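# Slide the menu fully into its holder, undamaged

## Task

Insert the menu completely into its holder, and keep it free of any fold or crease.

## Robot and tools

Robot: two six-joint arms, left_arm and right_arm, each ending in a parallel two-finger gripper with a wrist camera. Working from the base outward, the joints are waist, shoulder, elbow, wrist pitch, wrist yaw, wrist roll. Every per-joint list uses that order.

Frames: the scene frame has its origin at table height, halfway between the two nominal bases. +x points out over the table, +z points up, and left_arm sits on the +y side. Calibrated base positions in the scene frame, with almost no rotation, are left_arm (-0.009, +0.368, 0) m and right_arm (-0.023, -0.306, 0) m. Each hand's reported position and orientation are given in that arm's own base frame, not the scene frame. Fixed cameras and the table use the scene frame. The fingers point along the gripper's +z axis and open along its y axis. end_effector_position is the point between the pads, about 1 cm short of the tips. Reported hand poses can be off by a few centimetres.

The command row: every motion is expressed as one row of 14 numbers, each in [-1, 1]. The first seven belong to left_arm: six joint entries, then the gripper opening. The last seven are the same for right_arm. A full row is required even if only one arm moves.

Joint entries are scaled offsets, not poses. 1.0 equals 1.202 rad for waist, 1.258 for shoulder, 1.3 for elbow, 2.073 for wrist pitch, and 2.022 for wrist yaw and for wrist roll. Each offset is measured from the "Joint targets" line as it stood when the action or move began. Later rows in the same action do not add on top of earlier rows. Sending the same offset in a new action moves the arm further again. A 0 for every joint of an arm re-sends its current targets.

The opening entry is absolute: +1 is fully open, -1 is closed. 0 is a real half-open command, not "no change". To leave a gripper as it is, repeat its present command.

Stated joint ranges, in rad:
- waist -2.618 to 3.054
- shoulder 0 to 3.142
- elbow 0 to 3.142
- wrist pitch -1.571 to 1.571
- wrist yaw -1.571 to 1.571
- wrist roll -2.094 to 2.094

An action that asks for more than 0.059 rad beyond a limit is rejected for both arms. Joint speed is capped, so large offsets need several actions. Friction and load can leave joints short of their targets, especially at long reach.

Tools:
- execute_actions(actions, cameras): actions is a list of actions. Each action is a list of up to 15 rows, one row per 1/30 s step. A shorter list keeps repeating its last row until 15 steps are done. An empty list just reports the full state and images. cameras chooses which images come back: omitted or ["all"] gives all, [] gives none.
- move(target, speed, blend, opening_speed, blocking, cameras): target is one 14-number row, or a list of up to 15 rows. Every row is an offset from the same starting Joint targets. All joints move together, so grippers trace curves. No obstacle avoidance is done, and that includes the other arm.
  - speed: rad/s for the joint with the most to travel, 0.01 to 2, default 0.5. Give one number, or one per target.
  - blend: corner rounding in rad for a list of targets; 0 stops at each target.
  - opening_speed: how fast the gripper command changes, per second on the -1..1 scale, at least 0.2.
  - blocking=false: the call returns early while the motion continues.
  - The result adds a "move:" line giving how it ended (done, off_target, moving, held, fault) and naming any joint left more than 0.035 rad from its target.
- wait(seconds, cameras): 0 to 10 s. Arms hold their last command, and any running move carries on.
- stop(cameras): brakes a running move; fast moves need more room to stop.
- zoom_image(camera, region): region is [x0, y0, x1, y1] in image pixels, origin at top-left, at most 504x504. It works on the latest image from cam_high, cam_low, cam_left_wrist or cam_right_wrist. All cameras are 672x504.
- read_manual(section): returns licence text only.
- finished_scene(scene): scene is 1 or 2. It ends the scene permanently, and the goal must then hold with the robot hands-off.

Reading results:
- Joint positions and Joint velocities: one block per arm, six joints (rad, rad/s) followed by the finger-pad gap (m; 0.094 means fully open).
- Joint targets: the reference that your next offsets count from.
- Tool commands: the gripper commands now in force.
- grip_measured: finger opening on the command scale. It reads slightly wide when empty and a little narrow when squeezing.
- Joint torques: in N m, positive toward larger angles. The first three joints wrap around at ±28.
- "joint sent to its limit": a joint was clipped at its end stop.
- "joint command not followed": a clearance check altered some targets. That check does not keep the grippers apart.
- MOTOR HOT appears at 75 °C. At 90 °C a fault folds that arm away for the rest of the scene.
- Calls that run actions also list joint angles at some steps.

Cautions: the menu is thin and can bend, so handle it gently. Close the fingers slowly with a low opening_speed; the grip reaches full force about 0.05 below the reading at first contact. Do not shove it against the holder hard enough to buckle it. Avoid fast contacts, collisions between the two arms, and releasing the menu while it is still moving. Nothing may fall off the table or be left off it. Do not keep arms stretched out, holding loads, or pressing against something for long, because the motors heat up. The simulation keeps running between calls, and a move that is in progress continues meanwhile. Objects may occasionally be nudged by outside pushes.

Each tool is called after "Request:" by a JSON object that holds its "name" and its "arguments", one argument or row to a line.

## Session

Request:
{"name": "execute_actions", "arguments": {
  "actions": []
}}

Scene clock: 0.00 s.
left_arm: end_effector_position=(+0.4260, -0.2932, +0.3537) grip_measured=-0.986 end_effector_quat_wxyz=(+0.649, +0.295, +0.630, -0.307) | right_arm: end_effector_position=(+0.3788, +0.0000, +0.4022) grip_measured=+1.000 end_effector_quat_wxyz=(+0.707, +0.000, +0.707, +0.000)
Joint positions: left_arm=[-0.47 1.612 1.246 0.4 0.408 -0.017 0.001] | right_arm=[0 1.047 1.047 0 0 0 0.094]
Joint velocities: within noise
Joint torques (N m): no reading
Motor temperatures (°C): left_arm=[28 39 47 50 24 25 27] | right_arm=[26 41 45 46 24 25 30]
Heat: left arm: 50 °C; right arm: 46 °C.
Joint targets: left_arm=[-0.470 1.603 1.257 0.402 0.408 -0.017] | right_arm=[0.000 1.043 1.057 0.004 0.000 0.000]
Tool commands: left_gripper/opening=-1.0 right_gripper/opening=+1.0

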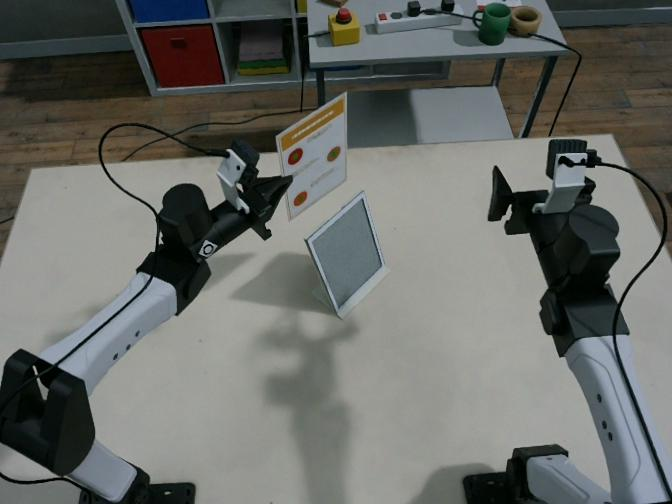

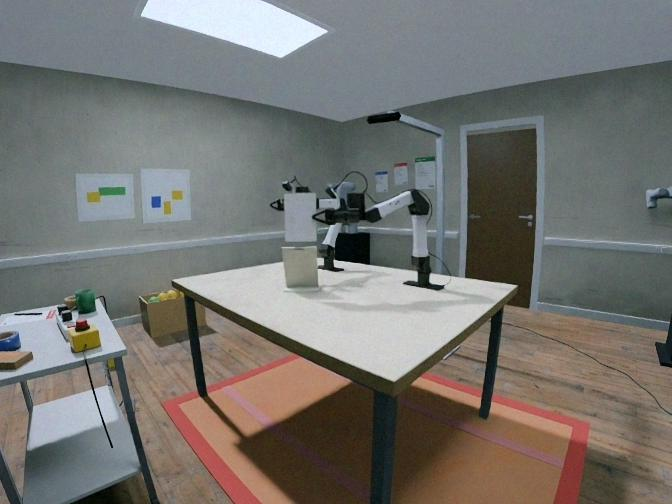

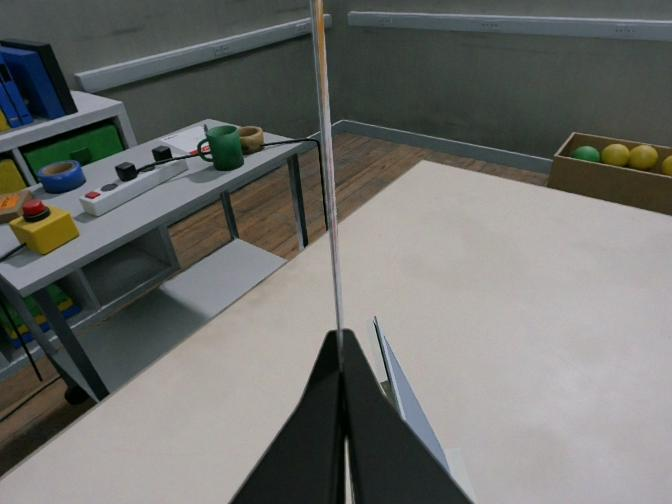

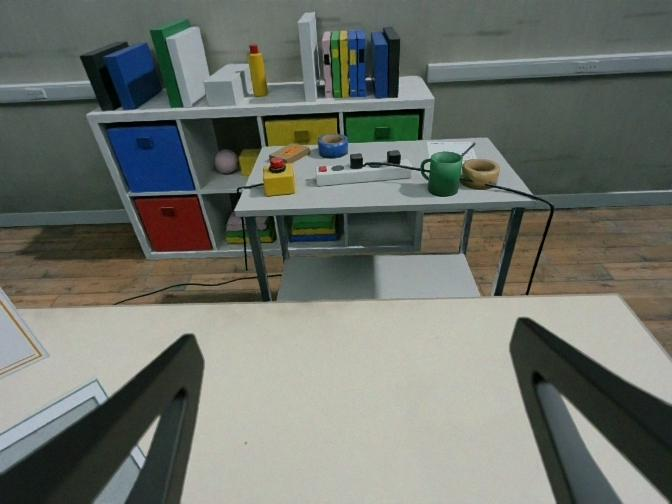

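Request:
{"name": "zoom_image", "arguments": {
  "camera": "cam_high",
  "region": [220, 80, 420, 330]
}}

Request:
{"name": "zoom_image", "arguments": {
  "camera": "cam_low",
  "region": [230, 170, 370, 310]
}}

Request:
{"name": "zoom_image", "arguments": {
  "camera": "cam_left_wrist",
  "region": [250, 250, 500, 504]
}}

Request:
{"name": "zoom_image", "arguments": {
  "camera": "cam_right_wrist",
  "region": [0, 250, 200, 504]
}}

Scaled by 2.016 from the camera's 672x504 image, which has a finer 960x720 frame.

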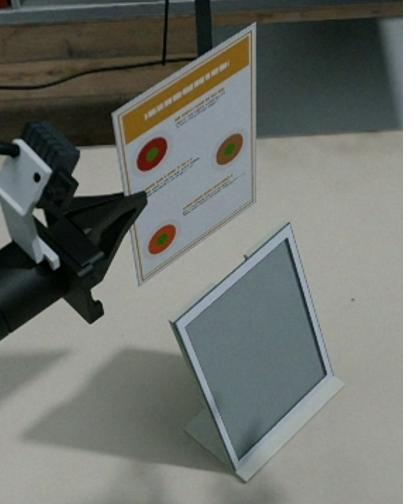

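Scaled by 3.600 from the camera's 672x504 image, which has a finer 960x720 frame.

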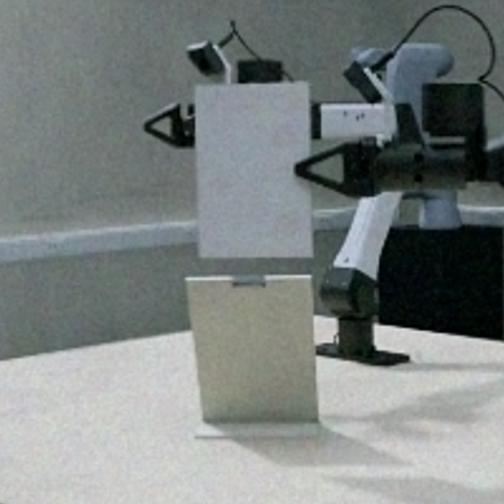

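Scaled by 1.984 from the camera's 672x504 image, which has a finer 960x720 frame.

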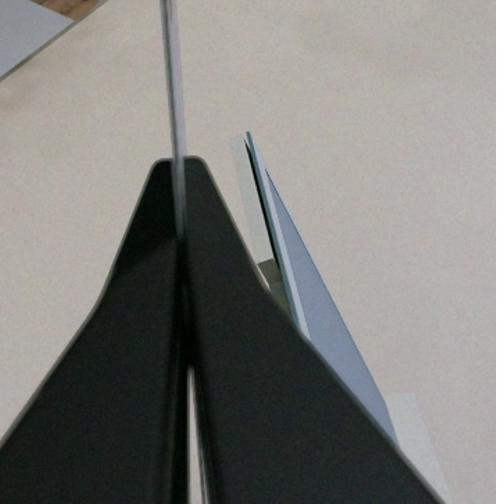

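Scaled by 1.984 from the camera's 672x504 image, which has a finer 960x720 frame.

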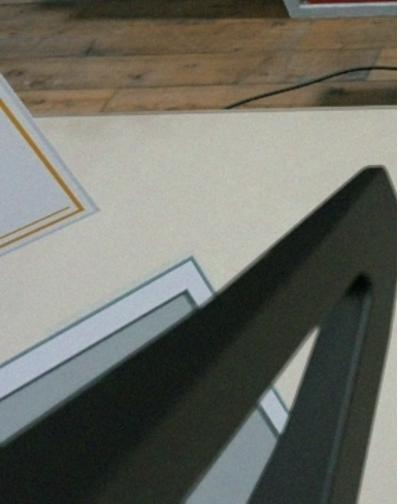

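Request:
{"name": "move", "arguments": {
  "target": [0.0017,0.0326,0.1646,-0.0637,-0.0178,-0.1647,-1,0,0,0,0,0,0,1],
  "speed": 0.3
}}

Request:
{"name": "zoom_image", "arguments": {
  "camera": "cam_high",
  "region": [220, 80, 420, 330]
}}

Request:
{"name": "zoom_image", "arguments": {
  "camera": "cam_low",
  "region": [230, 170, 370, 310]
}}

Request:
{"name": "zoom_image", "arguments": {
  "camera": "cam_left_wrist",
  "region": [250, 250, 500, 504]
}}

Scene clock: 77.20 s.
left_arm: end_effector_position=(+0.4340, -0.2936, +0.4119) grip_measured=-0.986 end_effector_quat_wxyz=(+0.616, +0.185, +0.650, -0.405) | right_arm: end_effector_position=(+0.3788, +0.0000, +0.4022) grip_measured=+1.000 end_effector_quat_wxyz=(+0.707, +0.000, +0.707, +0.000)
Joint positions: left_arm=[-0.47 1.631 1.442 0.282 0.388 -0.339 0.001] | right_arm=[0 1.047 1.047 0 0 0 0.094]
Joint torques (N m): left_arm=[0.23 -5.27 10.63 1.87 -0.05 0.02] | right_arm=[-0.5 -3.85 7.15 2.35 0.06 -0.03]
Motor temperatures (°C): left_arm=[26 45 52 53 24 24 28] | right_arm=[25 38 46 47 23 25 28]
Joint targets: left_arm=[-0.468 1.644 1.471 0.270 0.372 -0.350] | right_arm=[0.000 1.043 1.057 0.004 0.000 0.000]
move: done
camera_calibration:
cam_left_wrist: T_world_to_cam=[[-0.760141, -0.604705, 0.237735, 0.0555931], [-0.474594, 0.266824, -0.838788, 0.662465], [0.443786, -0.750425, -0.489813, -0.101322], [0, 0, 0, 1]]

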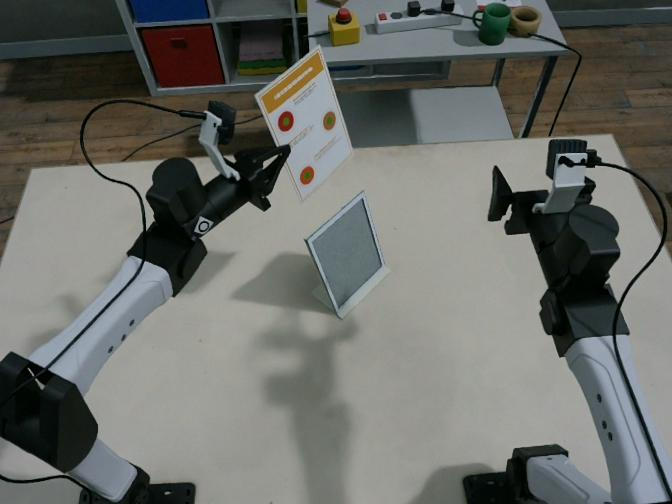

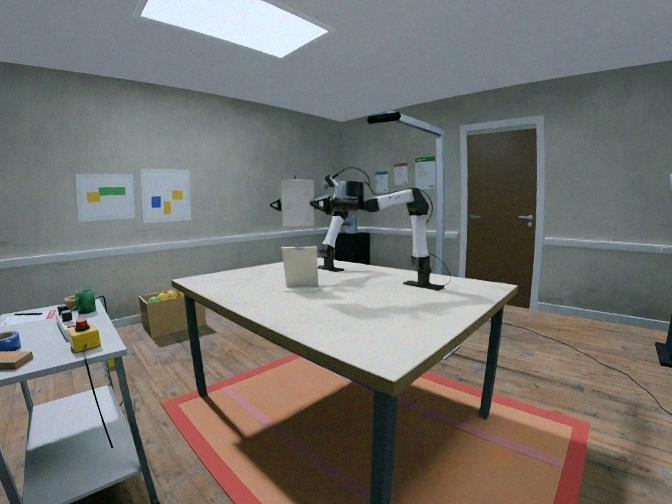

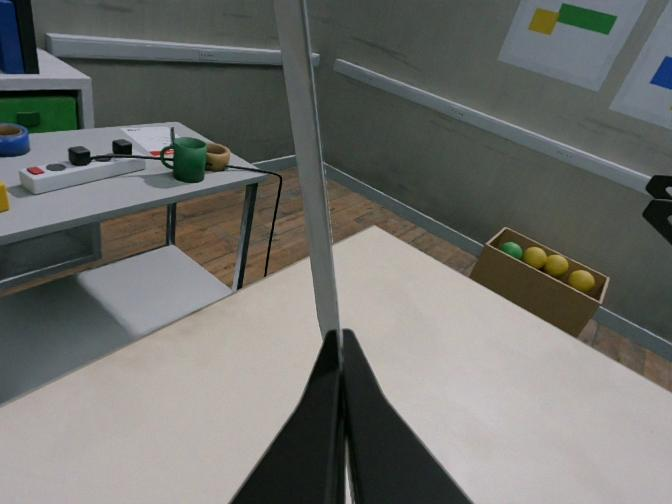

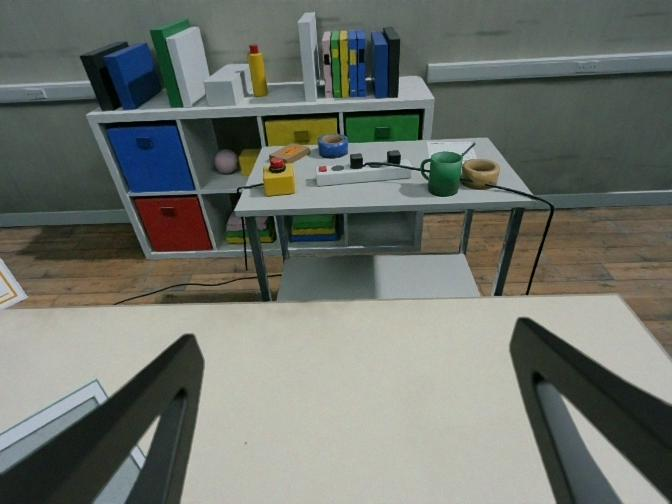

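Scaled by 2.016 from the camera's 672x504 image, which has a finer 960x720 frame.

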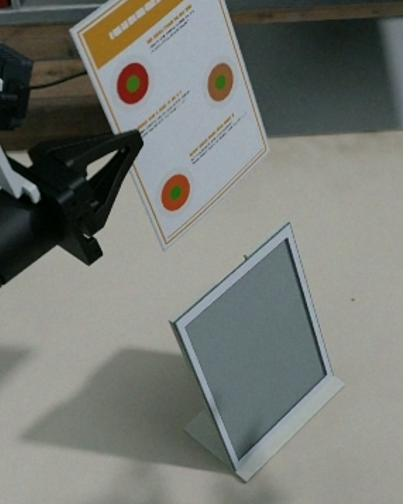

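Scaled by 3.600 from the camera's 672x504 image, which has a finer 960x720 frame.

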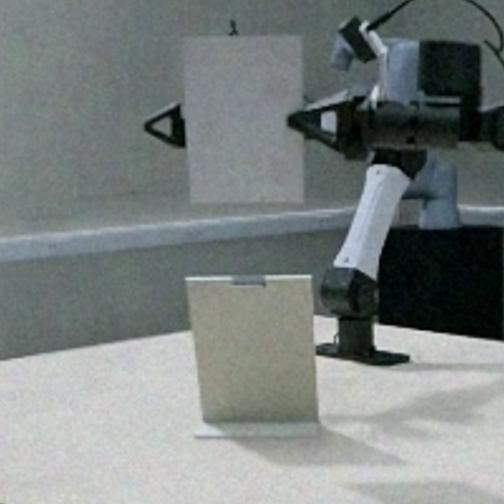

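Scaled by 1.984 from the camera's 672x504 image, which has a finer 960x720 frame.

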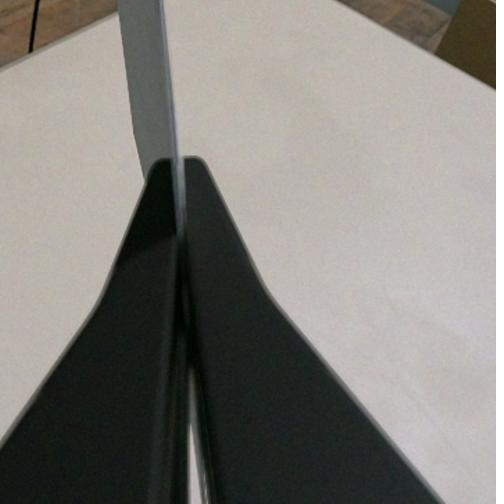

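Request:
{"name": "move", "arguments": {
  "target": [0,0,0,0,0,0,-1,0.296,0.310,-0.27,0.3555,-0.163,0,1],
  "speed": 0.5
}}

Request:
{"name": "zoom_image", "arguments": {
  "camera": "cam_right_wrist",
  "region": [150, 0, 550, 300]
}}

Scene clock: 106.83 s.
left_arm: end_effector_position=(+0.4341, -0.2934, +0.4116) grip_measured=-0.986 end_effector_quat_wxyz=(+0.615, +0.185, +0.651, -0.405) | right_arm: end_effector_position=(+0.3990, +0.2025, +0.2663) grip_measured=+1.000 end_effector_quat_wxyz=(+0.676, -0.230, +0.661, +0.231)
Joint positions: left_arm=[-0.47 1.631 1.442 0.281 0.387 -0.34 0.001] | right_arm=[0.351 1.425 0.718 0.728 -0.314 0 0.094]
Joint torques (N m): left_arm=[0.23 -5.27 10.62 1.86 -0.05 0] | right_arm=[-0.1 -5.96 5.01 2.41 -0.1 -0.02]
Joint targets: left_arm=[-0.468 1.644 1.471 0.270 0.373 -0.350] | right_arm=[0.356 1.433 0.706 0.741 -0.329 0.000]
move: done
camera_calibration:
cam_left_wrist: T_world_to_cam=[[-0.758969, -0.60546, 0.23955, 0.0544023], [-0.476776, 0.266205, -0.837747, 0.662565], [0.443453, -0.750036, -0.49071, -0.100858], [0, 0, 0, 1]]
cam_right_wrist: T_world_to_cam=[[0.608086, -0.792376, -0.0487047, -0.0664414], [-0.476879, -0.315542, -0.820378, 0.503827], [0.634679, 0.522087, -0.569744, -0.0958098], [0, 0, 0, 1]]

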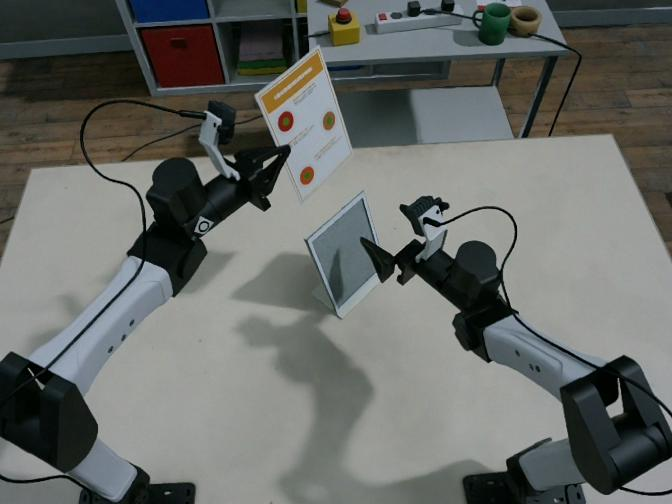

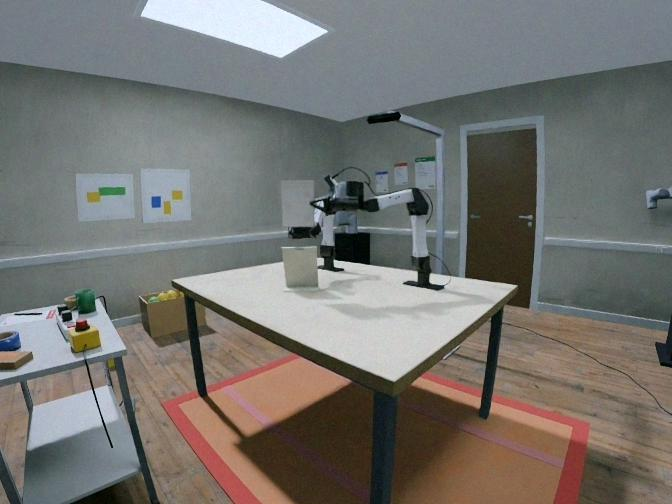

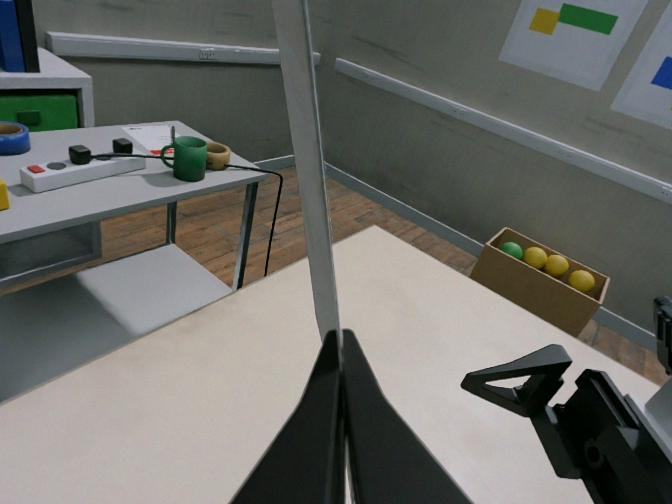

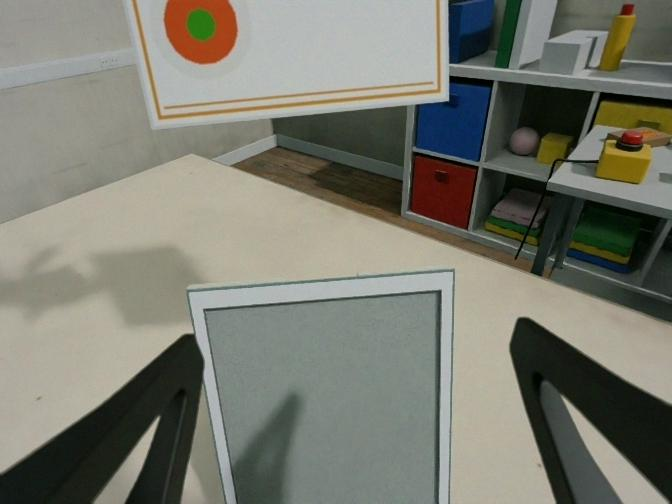

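Scaled by 1.260 from the camera's 672x504 image, which has a finer 960x720 frame.

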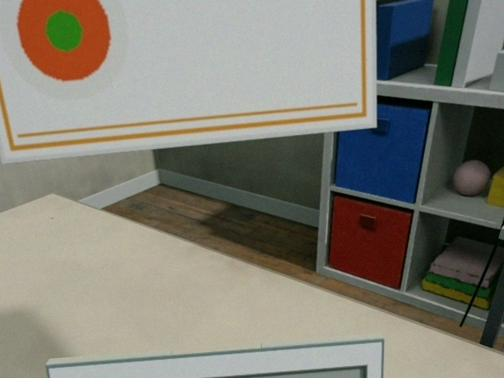

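Request:
{"name": "zoom_image", "arguments": {
  "camera": "cam_right_wrist",
  "region": [180, 255, 330, 325]
}}

Request:
{"name": "zoom_image", "arguments": {
  "camera": "cam_right_wrist",
  "region": [330, 255, 480, 325]
}}

Scaled by 3.360 from the camera's 672x504 image, which has a finer 960x720 frame.

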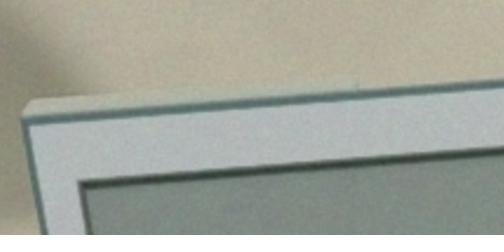

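Scaled by 3.360 from the camera's 672x504 image, which has a finer 960x720 frame.

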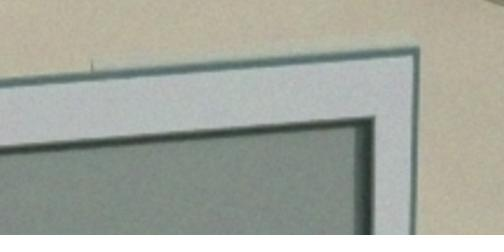

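Request:
{"name": "move", "arguments": {
  "target": [0.0554,0.0545,-0.1275,0.1182,0.0851,-0.0089,-1,0,0,0,0,0,0,1],
  "speed": 0.25
}}

Request:
{"name": "zoom_image", "arguments": {
  "camera": "cam_high",
  "region": [220, 80, 420, 330]
}}

Request:
{"name": "zoom_image", "arguments": {
  "camera": "cam_low",
  "region": [230, 170, 370, 310]
}}

Request:
{"name": "zoom_image", "arguments": {
  "camera": "cam_right_wrist",
  "region": [150, 150, 500, 350]
}}

Request:
{"name": "zoom_image", "arguments": {
  "camera": "cam_left_wrist",
  "region": [250, 250, 500, 504]
}}

Scene clock: 137.93 s.
left_arm: end_effector_position=(+0.4478, -0.2884, +0.3590) grip_measured=-0.986 end_effector_quat_wxyz=(+0.598, +0.210, +0.642, -0.430) | right_arm: end_effector_position=(+0.3989, +0.2026, +0.2667) grip_measured=+1.000 end_effector_quat_wxyz=(+0.677, -0.231, +0.660, +0.231)
Joint positions: left_arm=[-0.409 1.703 1.31 0.493 0.529 -0.357 0.001] | right_arm=[0.351 1.425 0.718 0.73 -0.315 0 0.094]
Joint torques (N m): left_arm=[0.72 -6.04 7.5 2.11 0.28 0] | right_arm=[-0.12 -5.94 5.03 2.37 -0.11 -0.01]
Heat: left arm: 55 °C; right arm: 45 °C.
Joint targets: left_arm=[-0.402 1.713 1.305 0.515 0.545 -0.368] | right_arm=[0.356 1.433 0.706 0.741 -0.330 0.000]
move: done
camera_calibration:
cam_left_wrist: T_world_to_cam=[[-0.805458, -0.541458, 0.240956, 0.119191], [-0.454205, 0.302804, -0.837859, 0.624175], [0.380703, -0.784304, -0.489829, -0.111013], [0, 0, 0, 1]]
cam_right_wrist: T_world_to_cam=[[0.608777, -0.791881, -0.0481178, -0.066818], [-0.475164, -0.31538, -0.821435, 0.503751], [0.635303, 0.522935, -0.568269, -0.0963612], [0, 0, 0, 1]]

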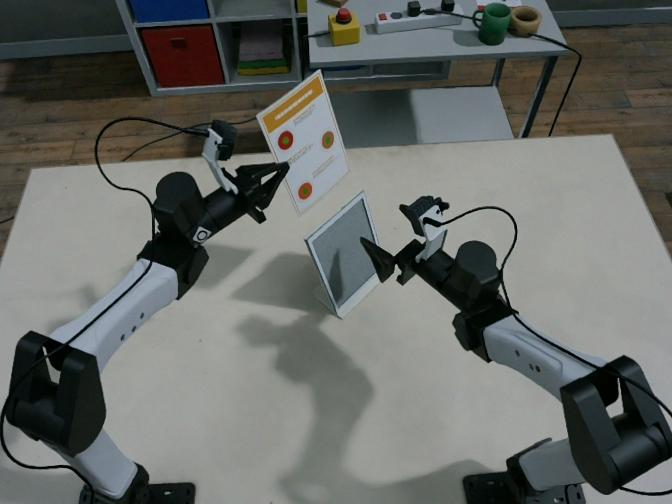

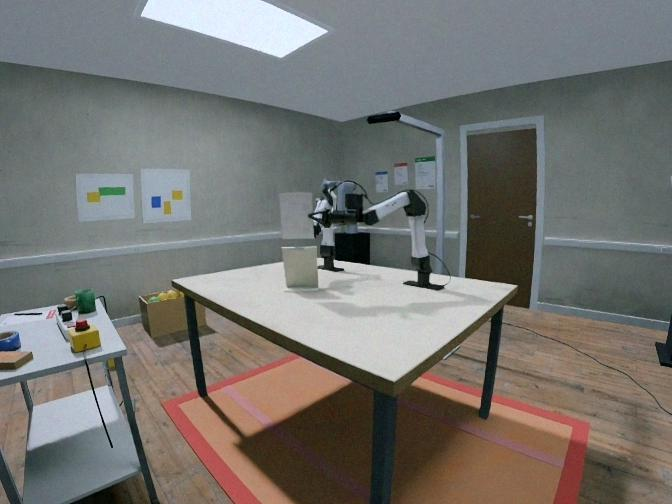

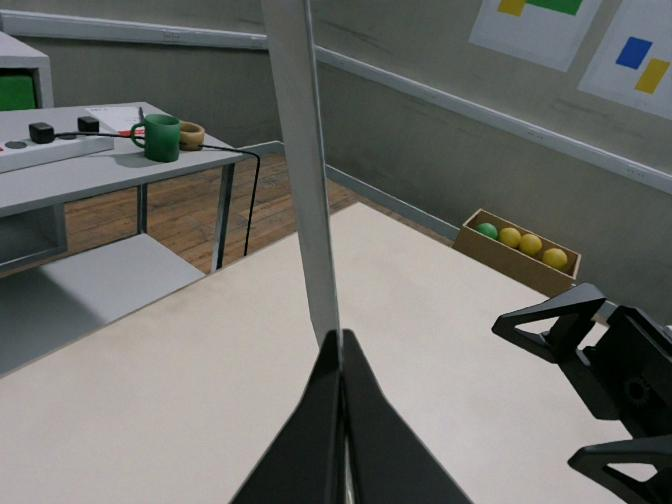

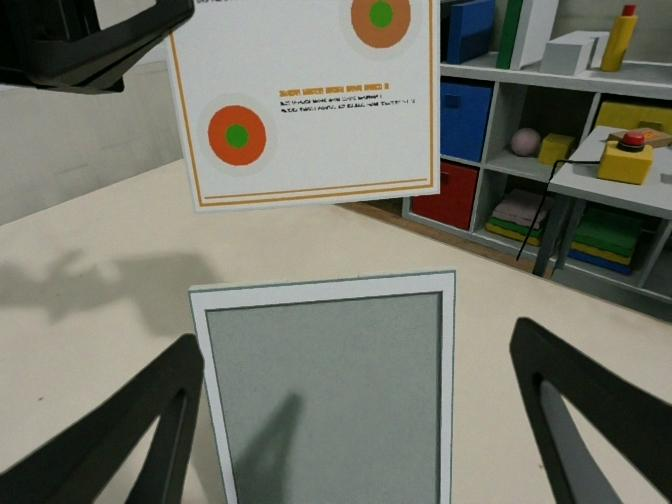

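Scaled by 2.016 from the camera's 672x504 image, which has a finer 960x720 frame.

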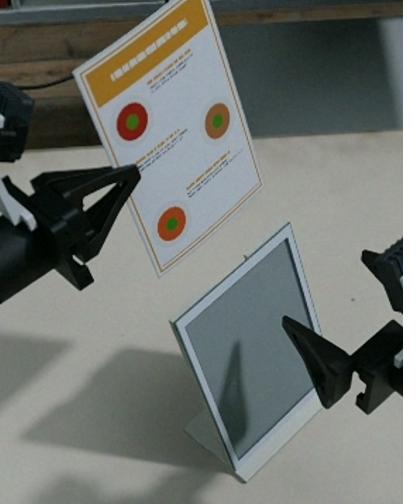

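Scaled by 3.600 from the camera's 672x504 image, which has a finer 960x720 frame.

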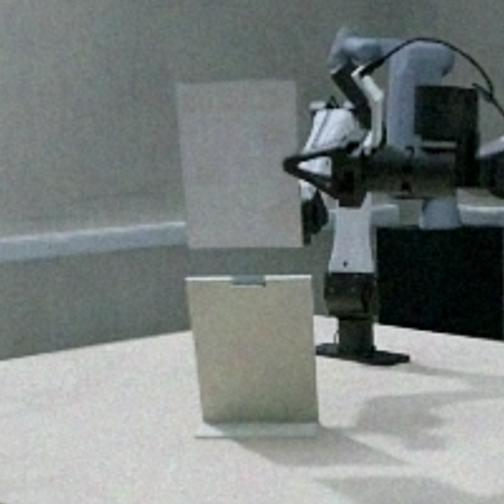

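Scaled by 1.440 from the camera's 672x504 image, which has a finer 960x720 frame.

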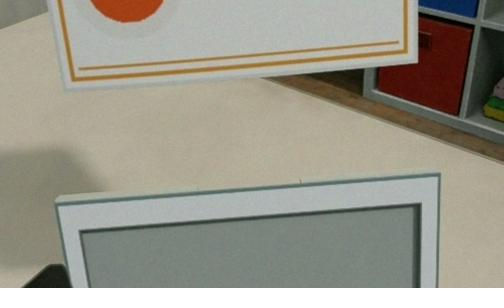

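Scaled by 1.984 from the camera's 672x504 image, which has a finer 960x720 frame.

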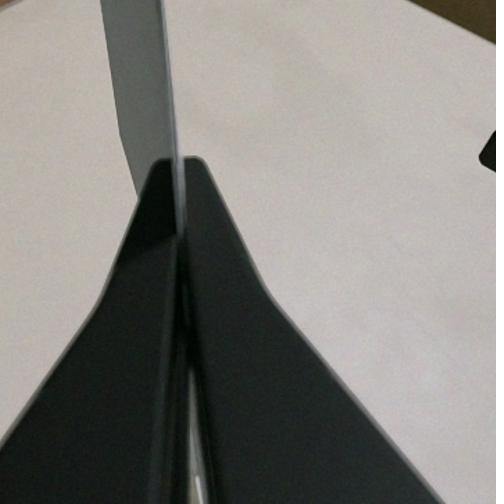

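Request:
{"name": "move", "arguments": {
  "target": [-0.0211,0.0078,-0.079,0.0576,0,-0.0015,-1,0,0,0,0,0,0,1],
  "speed": 0.15
}}

Request:
{"name": "zoom_image", "arguments": {
  "camera": "cam_high",
  "region": [270, 130, 400, 260]
}}

Request:
{"name": "zoom_image", "arguments": {
  "camera": "cam_low",
  "region": [270, 180, 330, 260]
}}

Request:
{"name": "zoom_image", "arguments": {
  "camera": "cam_right_wrist",
  "region": [150, 150, 500, 350]
}}

Scene clock: 160.30 s.
left_arm: end_effector_position=(+0.4409, -0.2919, +0.3339) grip_measured=-0.986 end_effector_quat_wxyz=(+0.598, +0.214, +0.638, -0.435) | right_arm: end_effector_position=(+0.3989, +0.2026, +0.2668) grip_measured=+1.000 end_effector_quat_wxyz=(+0.677, -0.231, +0.660, +0.231)
Joint positions: left_arm=[-0.42 1.711 1.209 0.612 0.53 -0.361 0.001] | right_arm=[0.351 1.425 0.718 0.731 -0.315 0 0.094]
Joint torques (N m): left_arm=[-0.7 -5.87 7.27 2.09 0.27 -0.01] | right_arm=[-0.12 -5.91 5.01 2.37 -0.12 -0.02]
Motor temperatures (°C): left_arm=[26 43 56 55 24 23 28] | right_arm=[25 38 44 42 23 25 27]
Joint targets: left_arm=[-0.427 1.722 1.202 0.634 0.545 -0.371] | right_arm=[0.356 1.433 0.706 0.741 -0.329 0.000]
move: done
camera_calibration:
cam_left_wrist: T_world_to_cam=[[-0.813945, -0.529701, 0.238559, 0.125731], [-0.444693, 0.303859, -0.842566, 0.59874], [0.373819, -0.791888, -0.482879, -0.124952], [0, 0, 0, 1]]
cam_right_wrist: T_world_to_cam=[[0.608795, -0.791874, -0.0480035, -0.0668516], [-0.474869, -0.315272, -0.821646, 0.503741], [0.635506, 0.523009, -0.567973, -0.0964834], [0, 0, 0, 1]]

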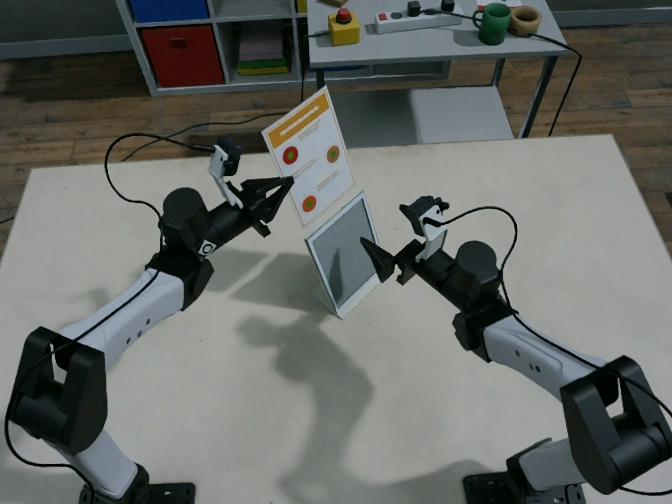

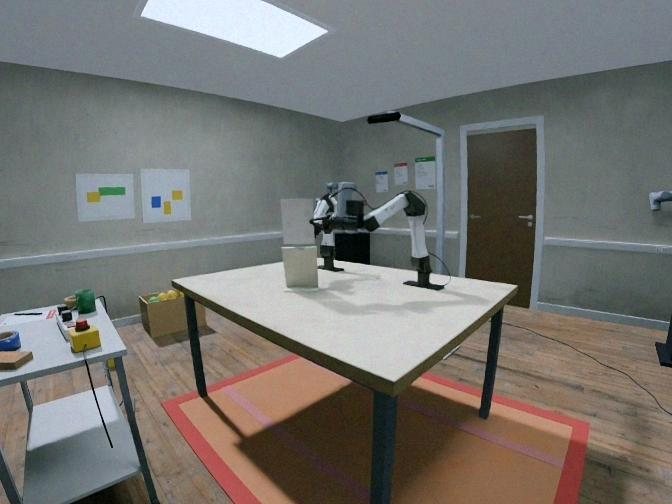

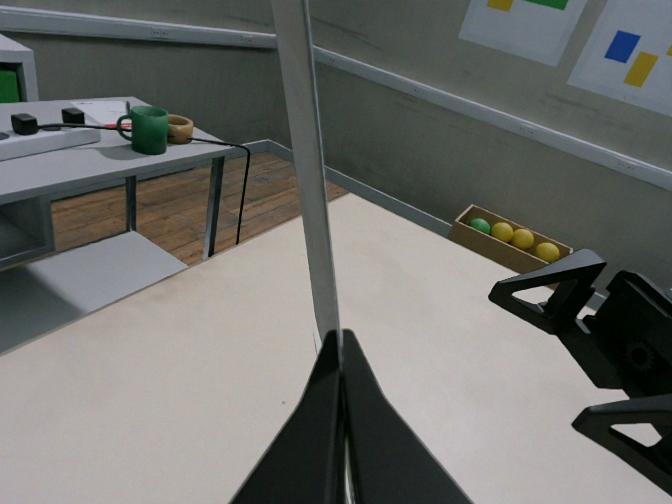

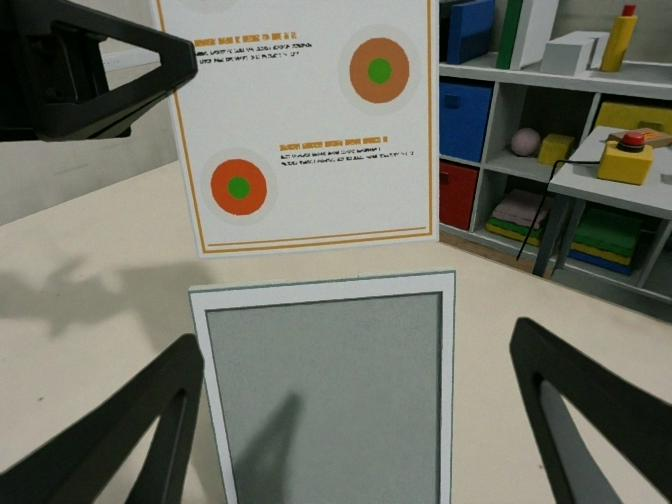

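Scaled by 3.877 from the camera's 672x504 image, which has a finer 960x720 frame.

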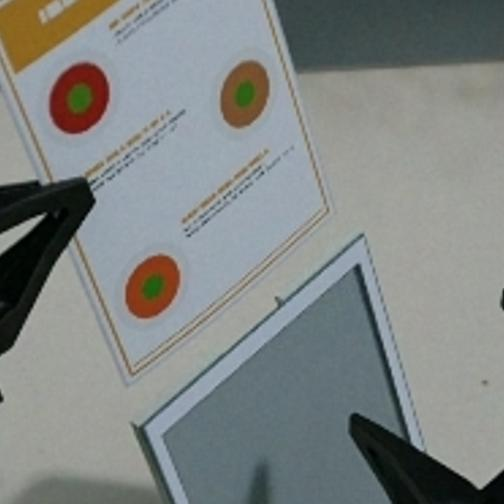

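Scaled by 6.300 from the camera's 672x504 image, which has a finer 960x720 frame.

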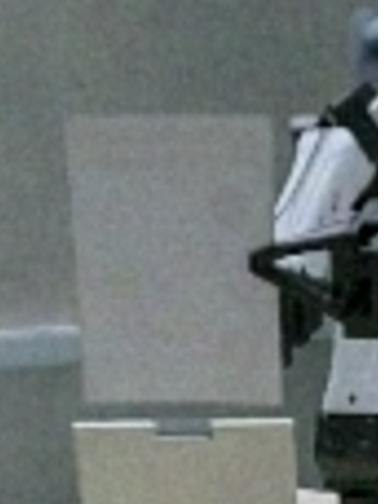

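Scaled by 1.440 from the camera's 672x504 image, which has a finer 960x720 frame.

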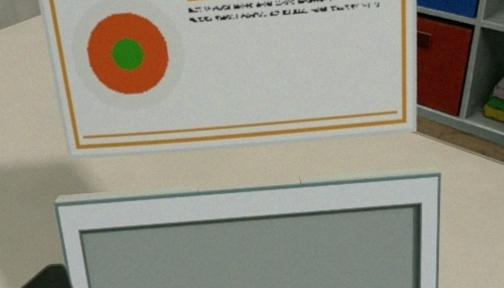

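Request:
{"name": "move", "arguments": {
  "target": [-0.0204,-0.0143,-0.0243,0.0104,-0.0188,0,-1,0,0,0,0,0,0,1],
  "speed": 0.1
}}

Request:
{"name": "zoom_image", "arguments": {
  "camera": "cam_high",
  "region": [270, 130, 400, 260]
}}

Request:
{"name": "zoom_image", "arguments": {
  "camera": "cam_low",
  "region": [270, 180, 330, 260]
}}

Request:
{"name": "zoom_image", "arguments": {
  "camera": "cam_right_wrist",
  "region": [150, 150, 500, 350]
}}

Scene clock: 177.03 s.
left_arm: end_effector_position=(+0.4328, -0.3013, +0.3244) grip_measured=-0.986 end_effector_quat_wxyz=(+0.591, +0.218, +0.639, -0.440) | right_arm: end_effector_position=(+0.3989, +0.2026, +0.2668) grip_measured=+1.000 end_effector_quat_wxyz=(+0.677, -0.231, +0.660, +0.231)
Joint positions: left_arm=[-0.445 1.711 1.178 0.634 0.522 -0.361 0.001] | right_arm=[0.351 1.425 0.718 0.731 -0.315 0 0.094]
Joint torques (N m): left_arm=[-0.66 -7.21 7.17 2.08 -0.11 0] | right_arm=[-0.13 -5.93 5.01 2.37 -0.11 -0.02]
Joint targets: left_arm=[-0.452 1.704 1.171 0.655 0.506 -0.371] | right_arm=[0.356 1.433 0.706 0.741 -0.329 0.000]
move: done
camera_calibration:
cam_left_wrist: T_world_to_cam=[[-0.820653, -0.516253, 0.244972, 0.12132], [-0.447449, 0.313916, -0.837404, 0.592519], [0.355412, -0.796831, -0.488613, -0.125644], [0, 0, 0, 1]]
cam_right_wrist: T_world_to_cam=[[0.608795, -0.791874, -0.0480035, -0.0668516], [-0.474869, -0.315272, -0.821646, 0.503741], [0.635506, 0.523009, -0.567973, -0.0964834], [0, 0, 0, 1]]

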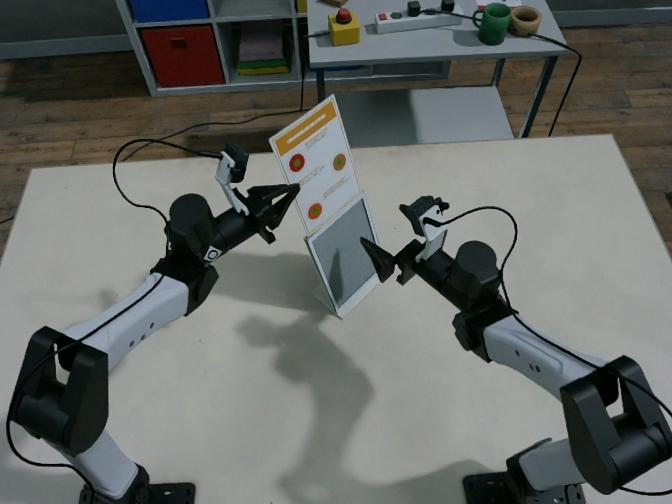

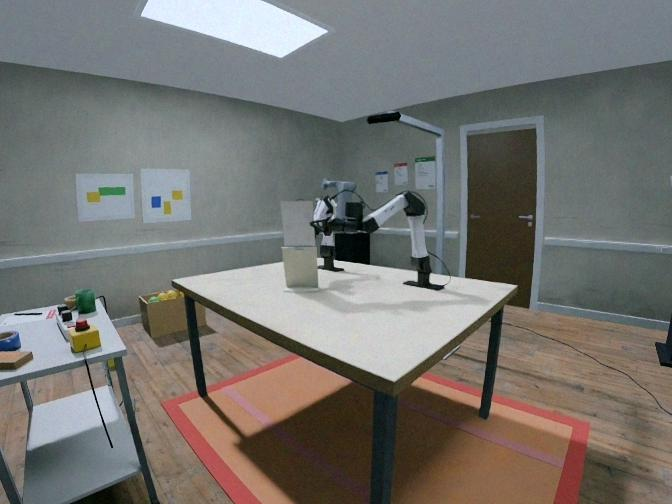

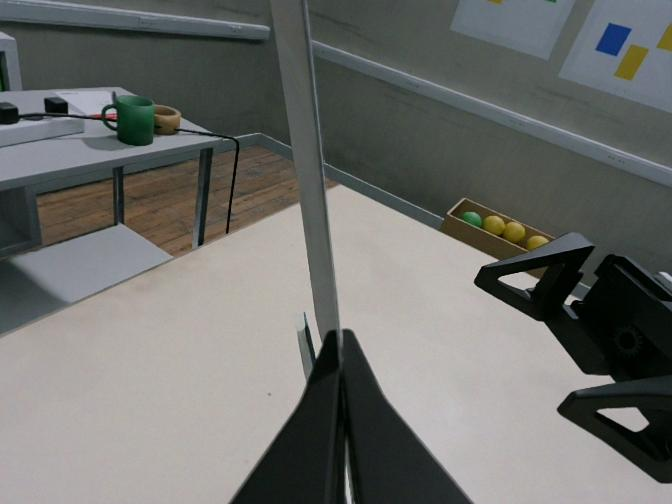

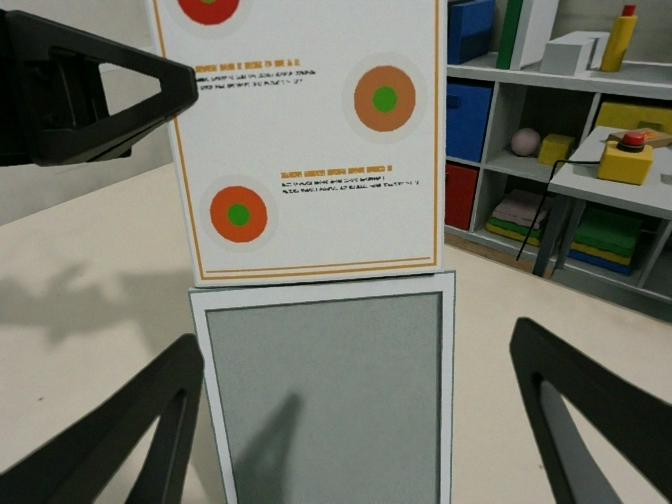

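Scaled by 3.877 from the camera's 672x504 image, which has a finer 960x720 frame.

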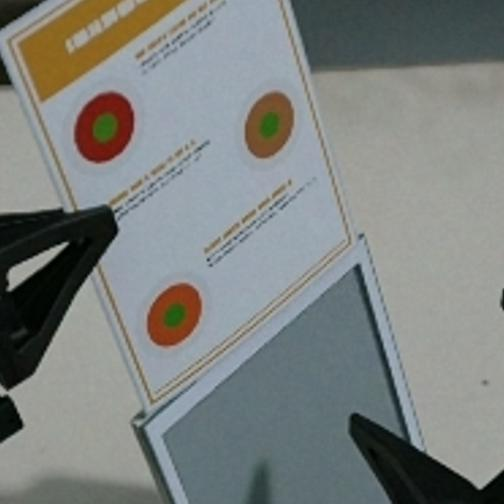

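Scaled by 6.300 from the camera's 672x504 image, which has a finer 960x720 frame.

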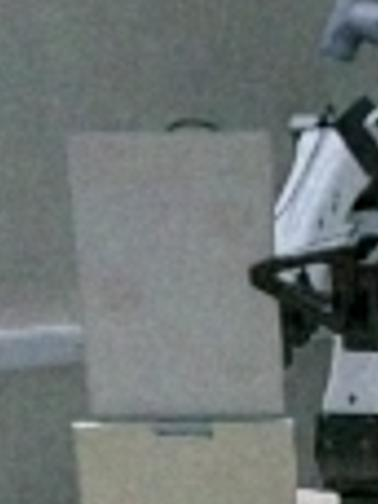

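Scaled by 1.440 from the camera's 672x504 image, which has a finer 960x720 frame.

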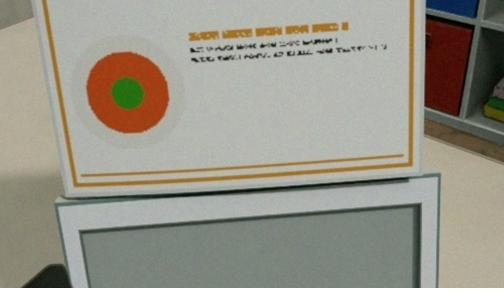

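Request:
{"name": "zoom_image", "arguments": {
  "camera": "cam_right_wrist",
  "region": [180, 255, 330, 325]
}}

Request:
{"name": "zoom_image", "arguments": {
  "camera": "cam_right_wrist",
  "region": [330, 255, 480, 325]
}}

Request:
{"name": "zoom_image", "arguments": {
  "camera": "cam_left_wrist",
  "region": [280, 290, 380, 390]
}}

Request:
{"name": "zoom_image", "arguments": {
  "camera": "cam_high",
  "region": [300, 185, 370, 245]
}}

Scaled by 3.360 from the camera's 672x504 image, which has a finer 960x720 frame.

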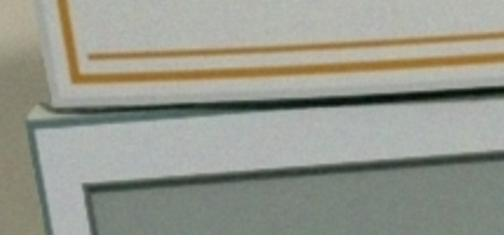

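Scaled by 3.360 from the camera's 672x504 image, which has a finer 960x720 frame.

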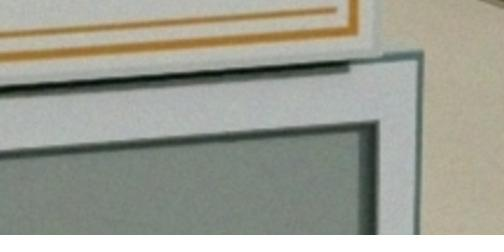

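Scaled by 5.040 from the camera's 672x504 image, which has a finer 960x720 frame.

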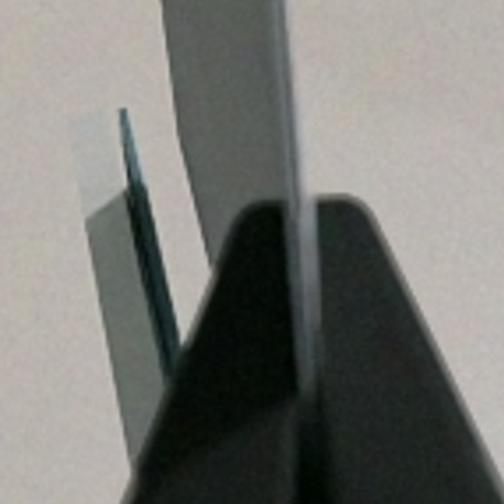

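Scaled by 7.200 from the camera's 672x504 image, which has a finer 960x720 frame.

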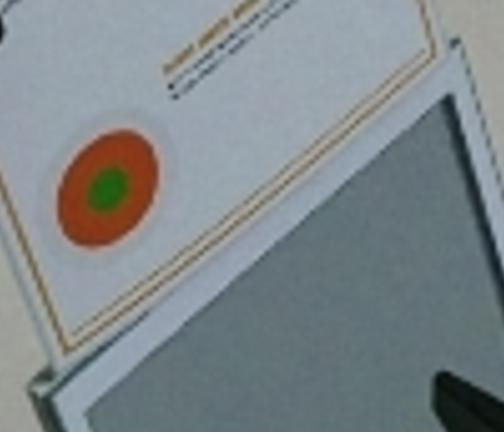

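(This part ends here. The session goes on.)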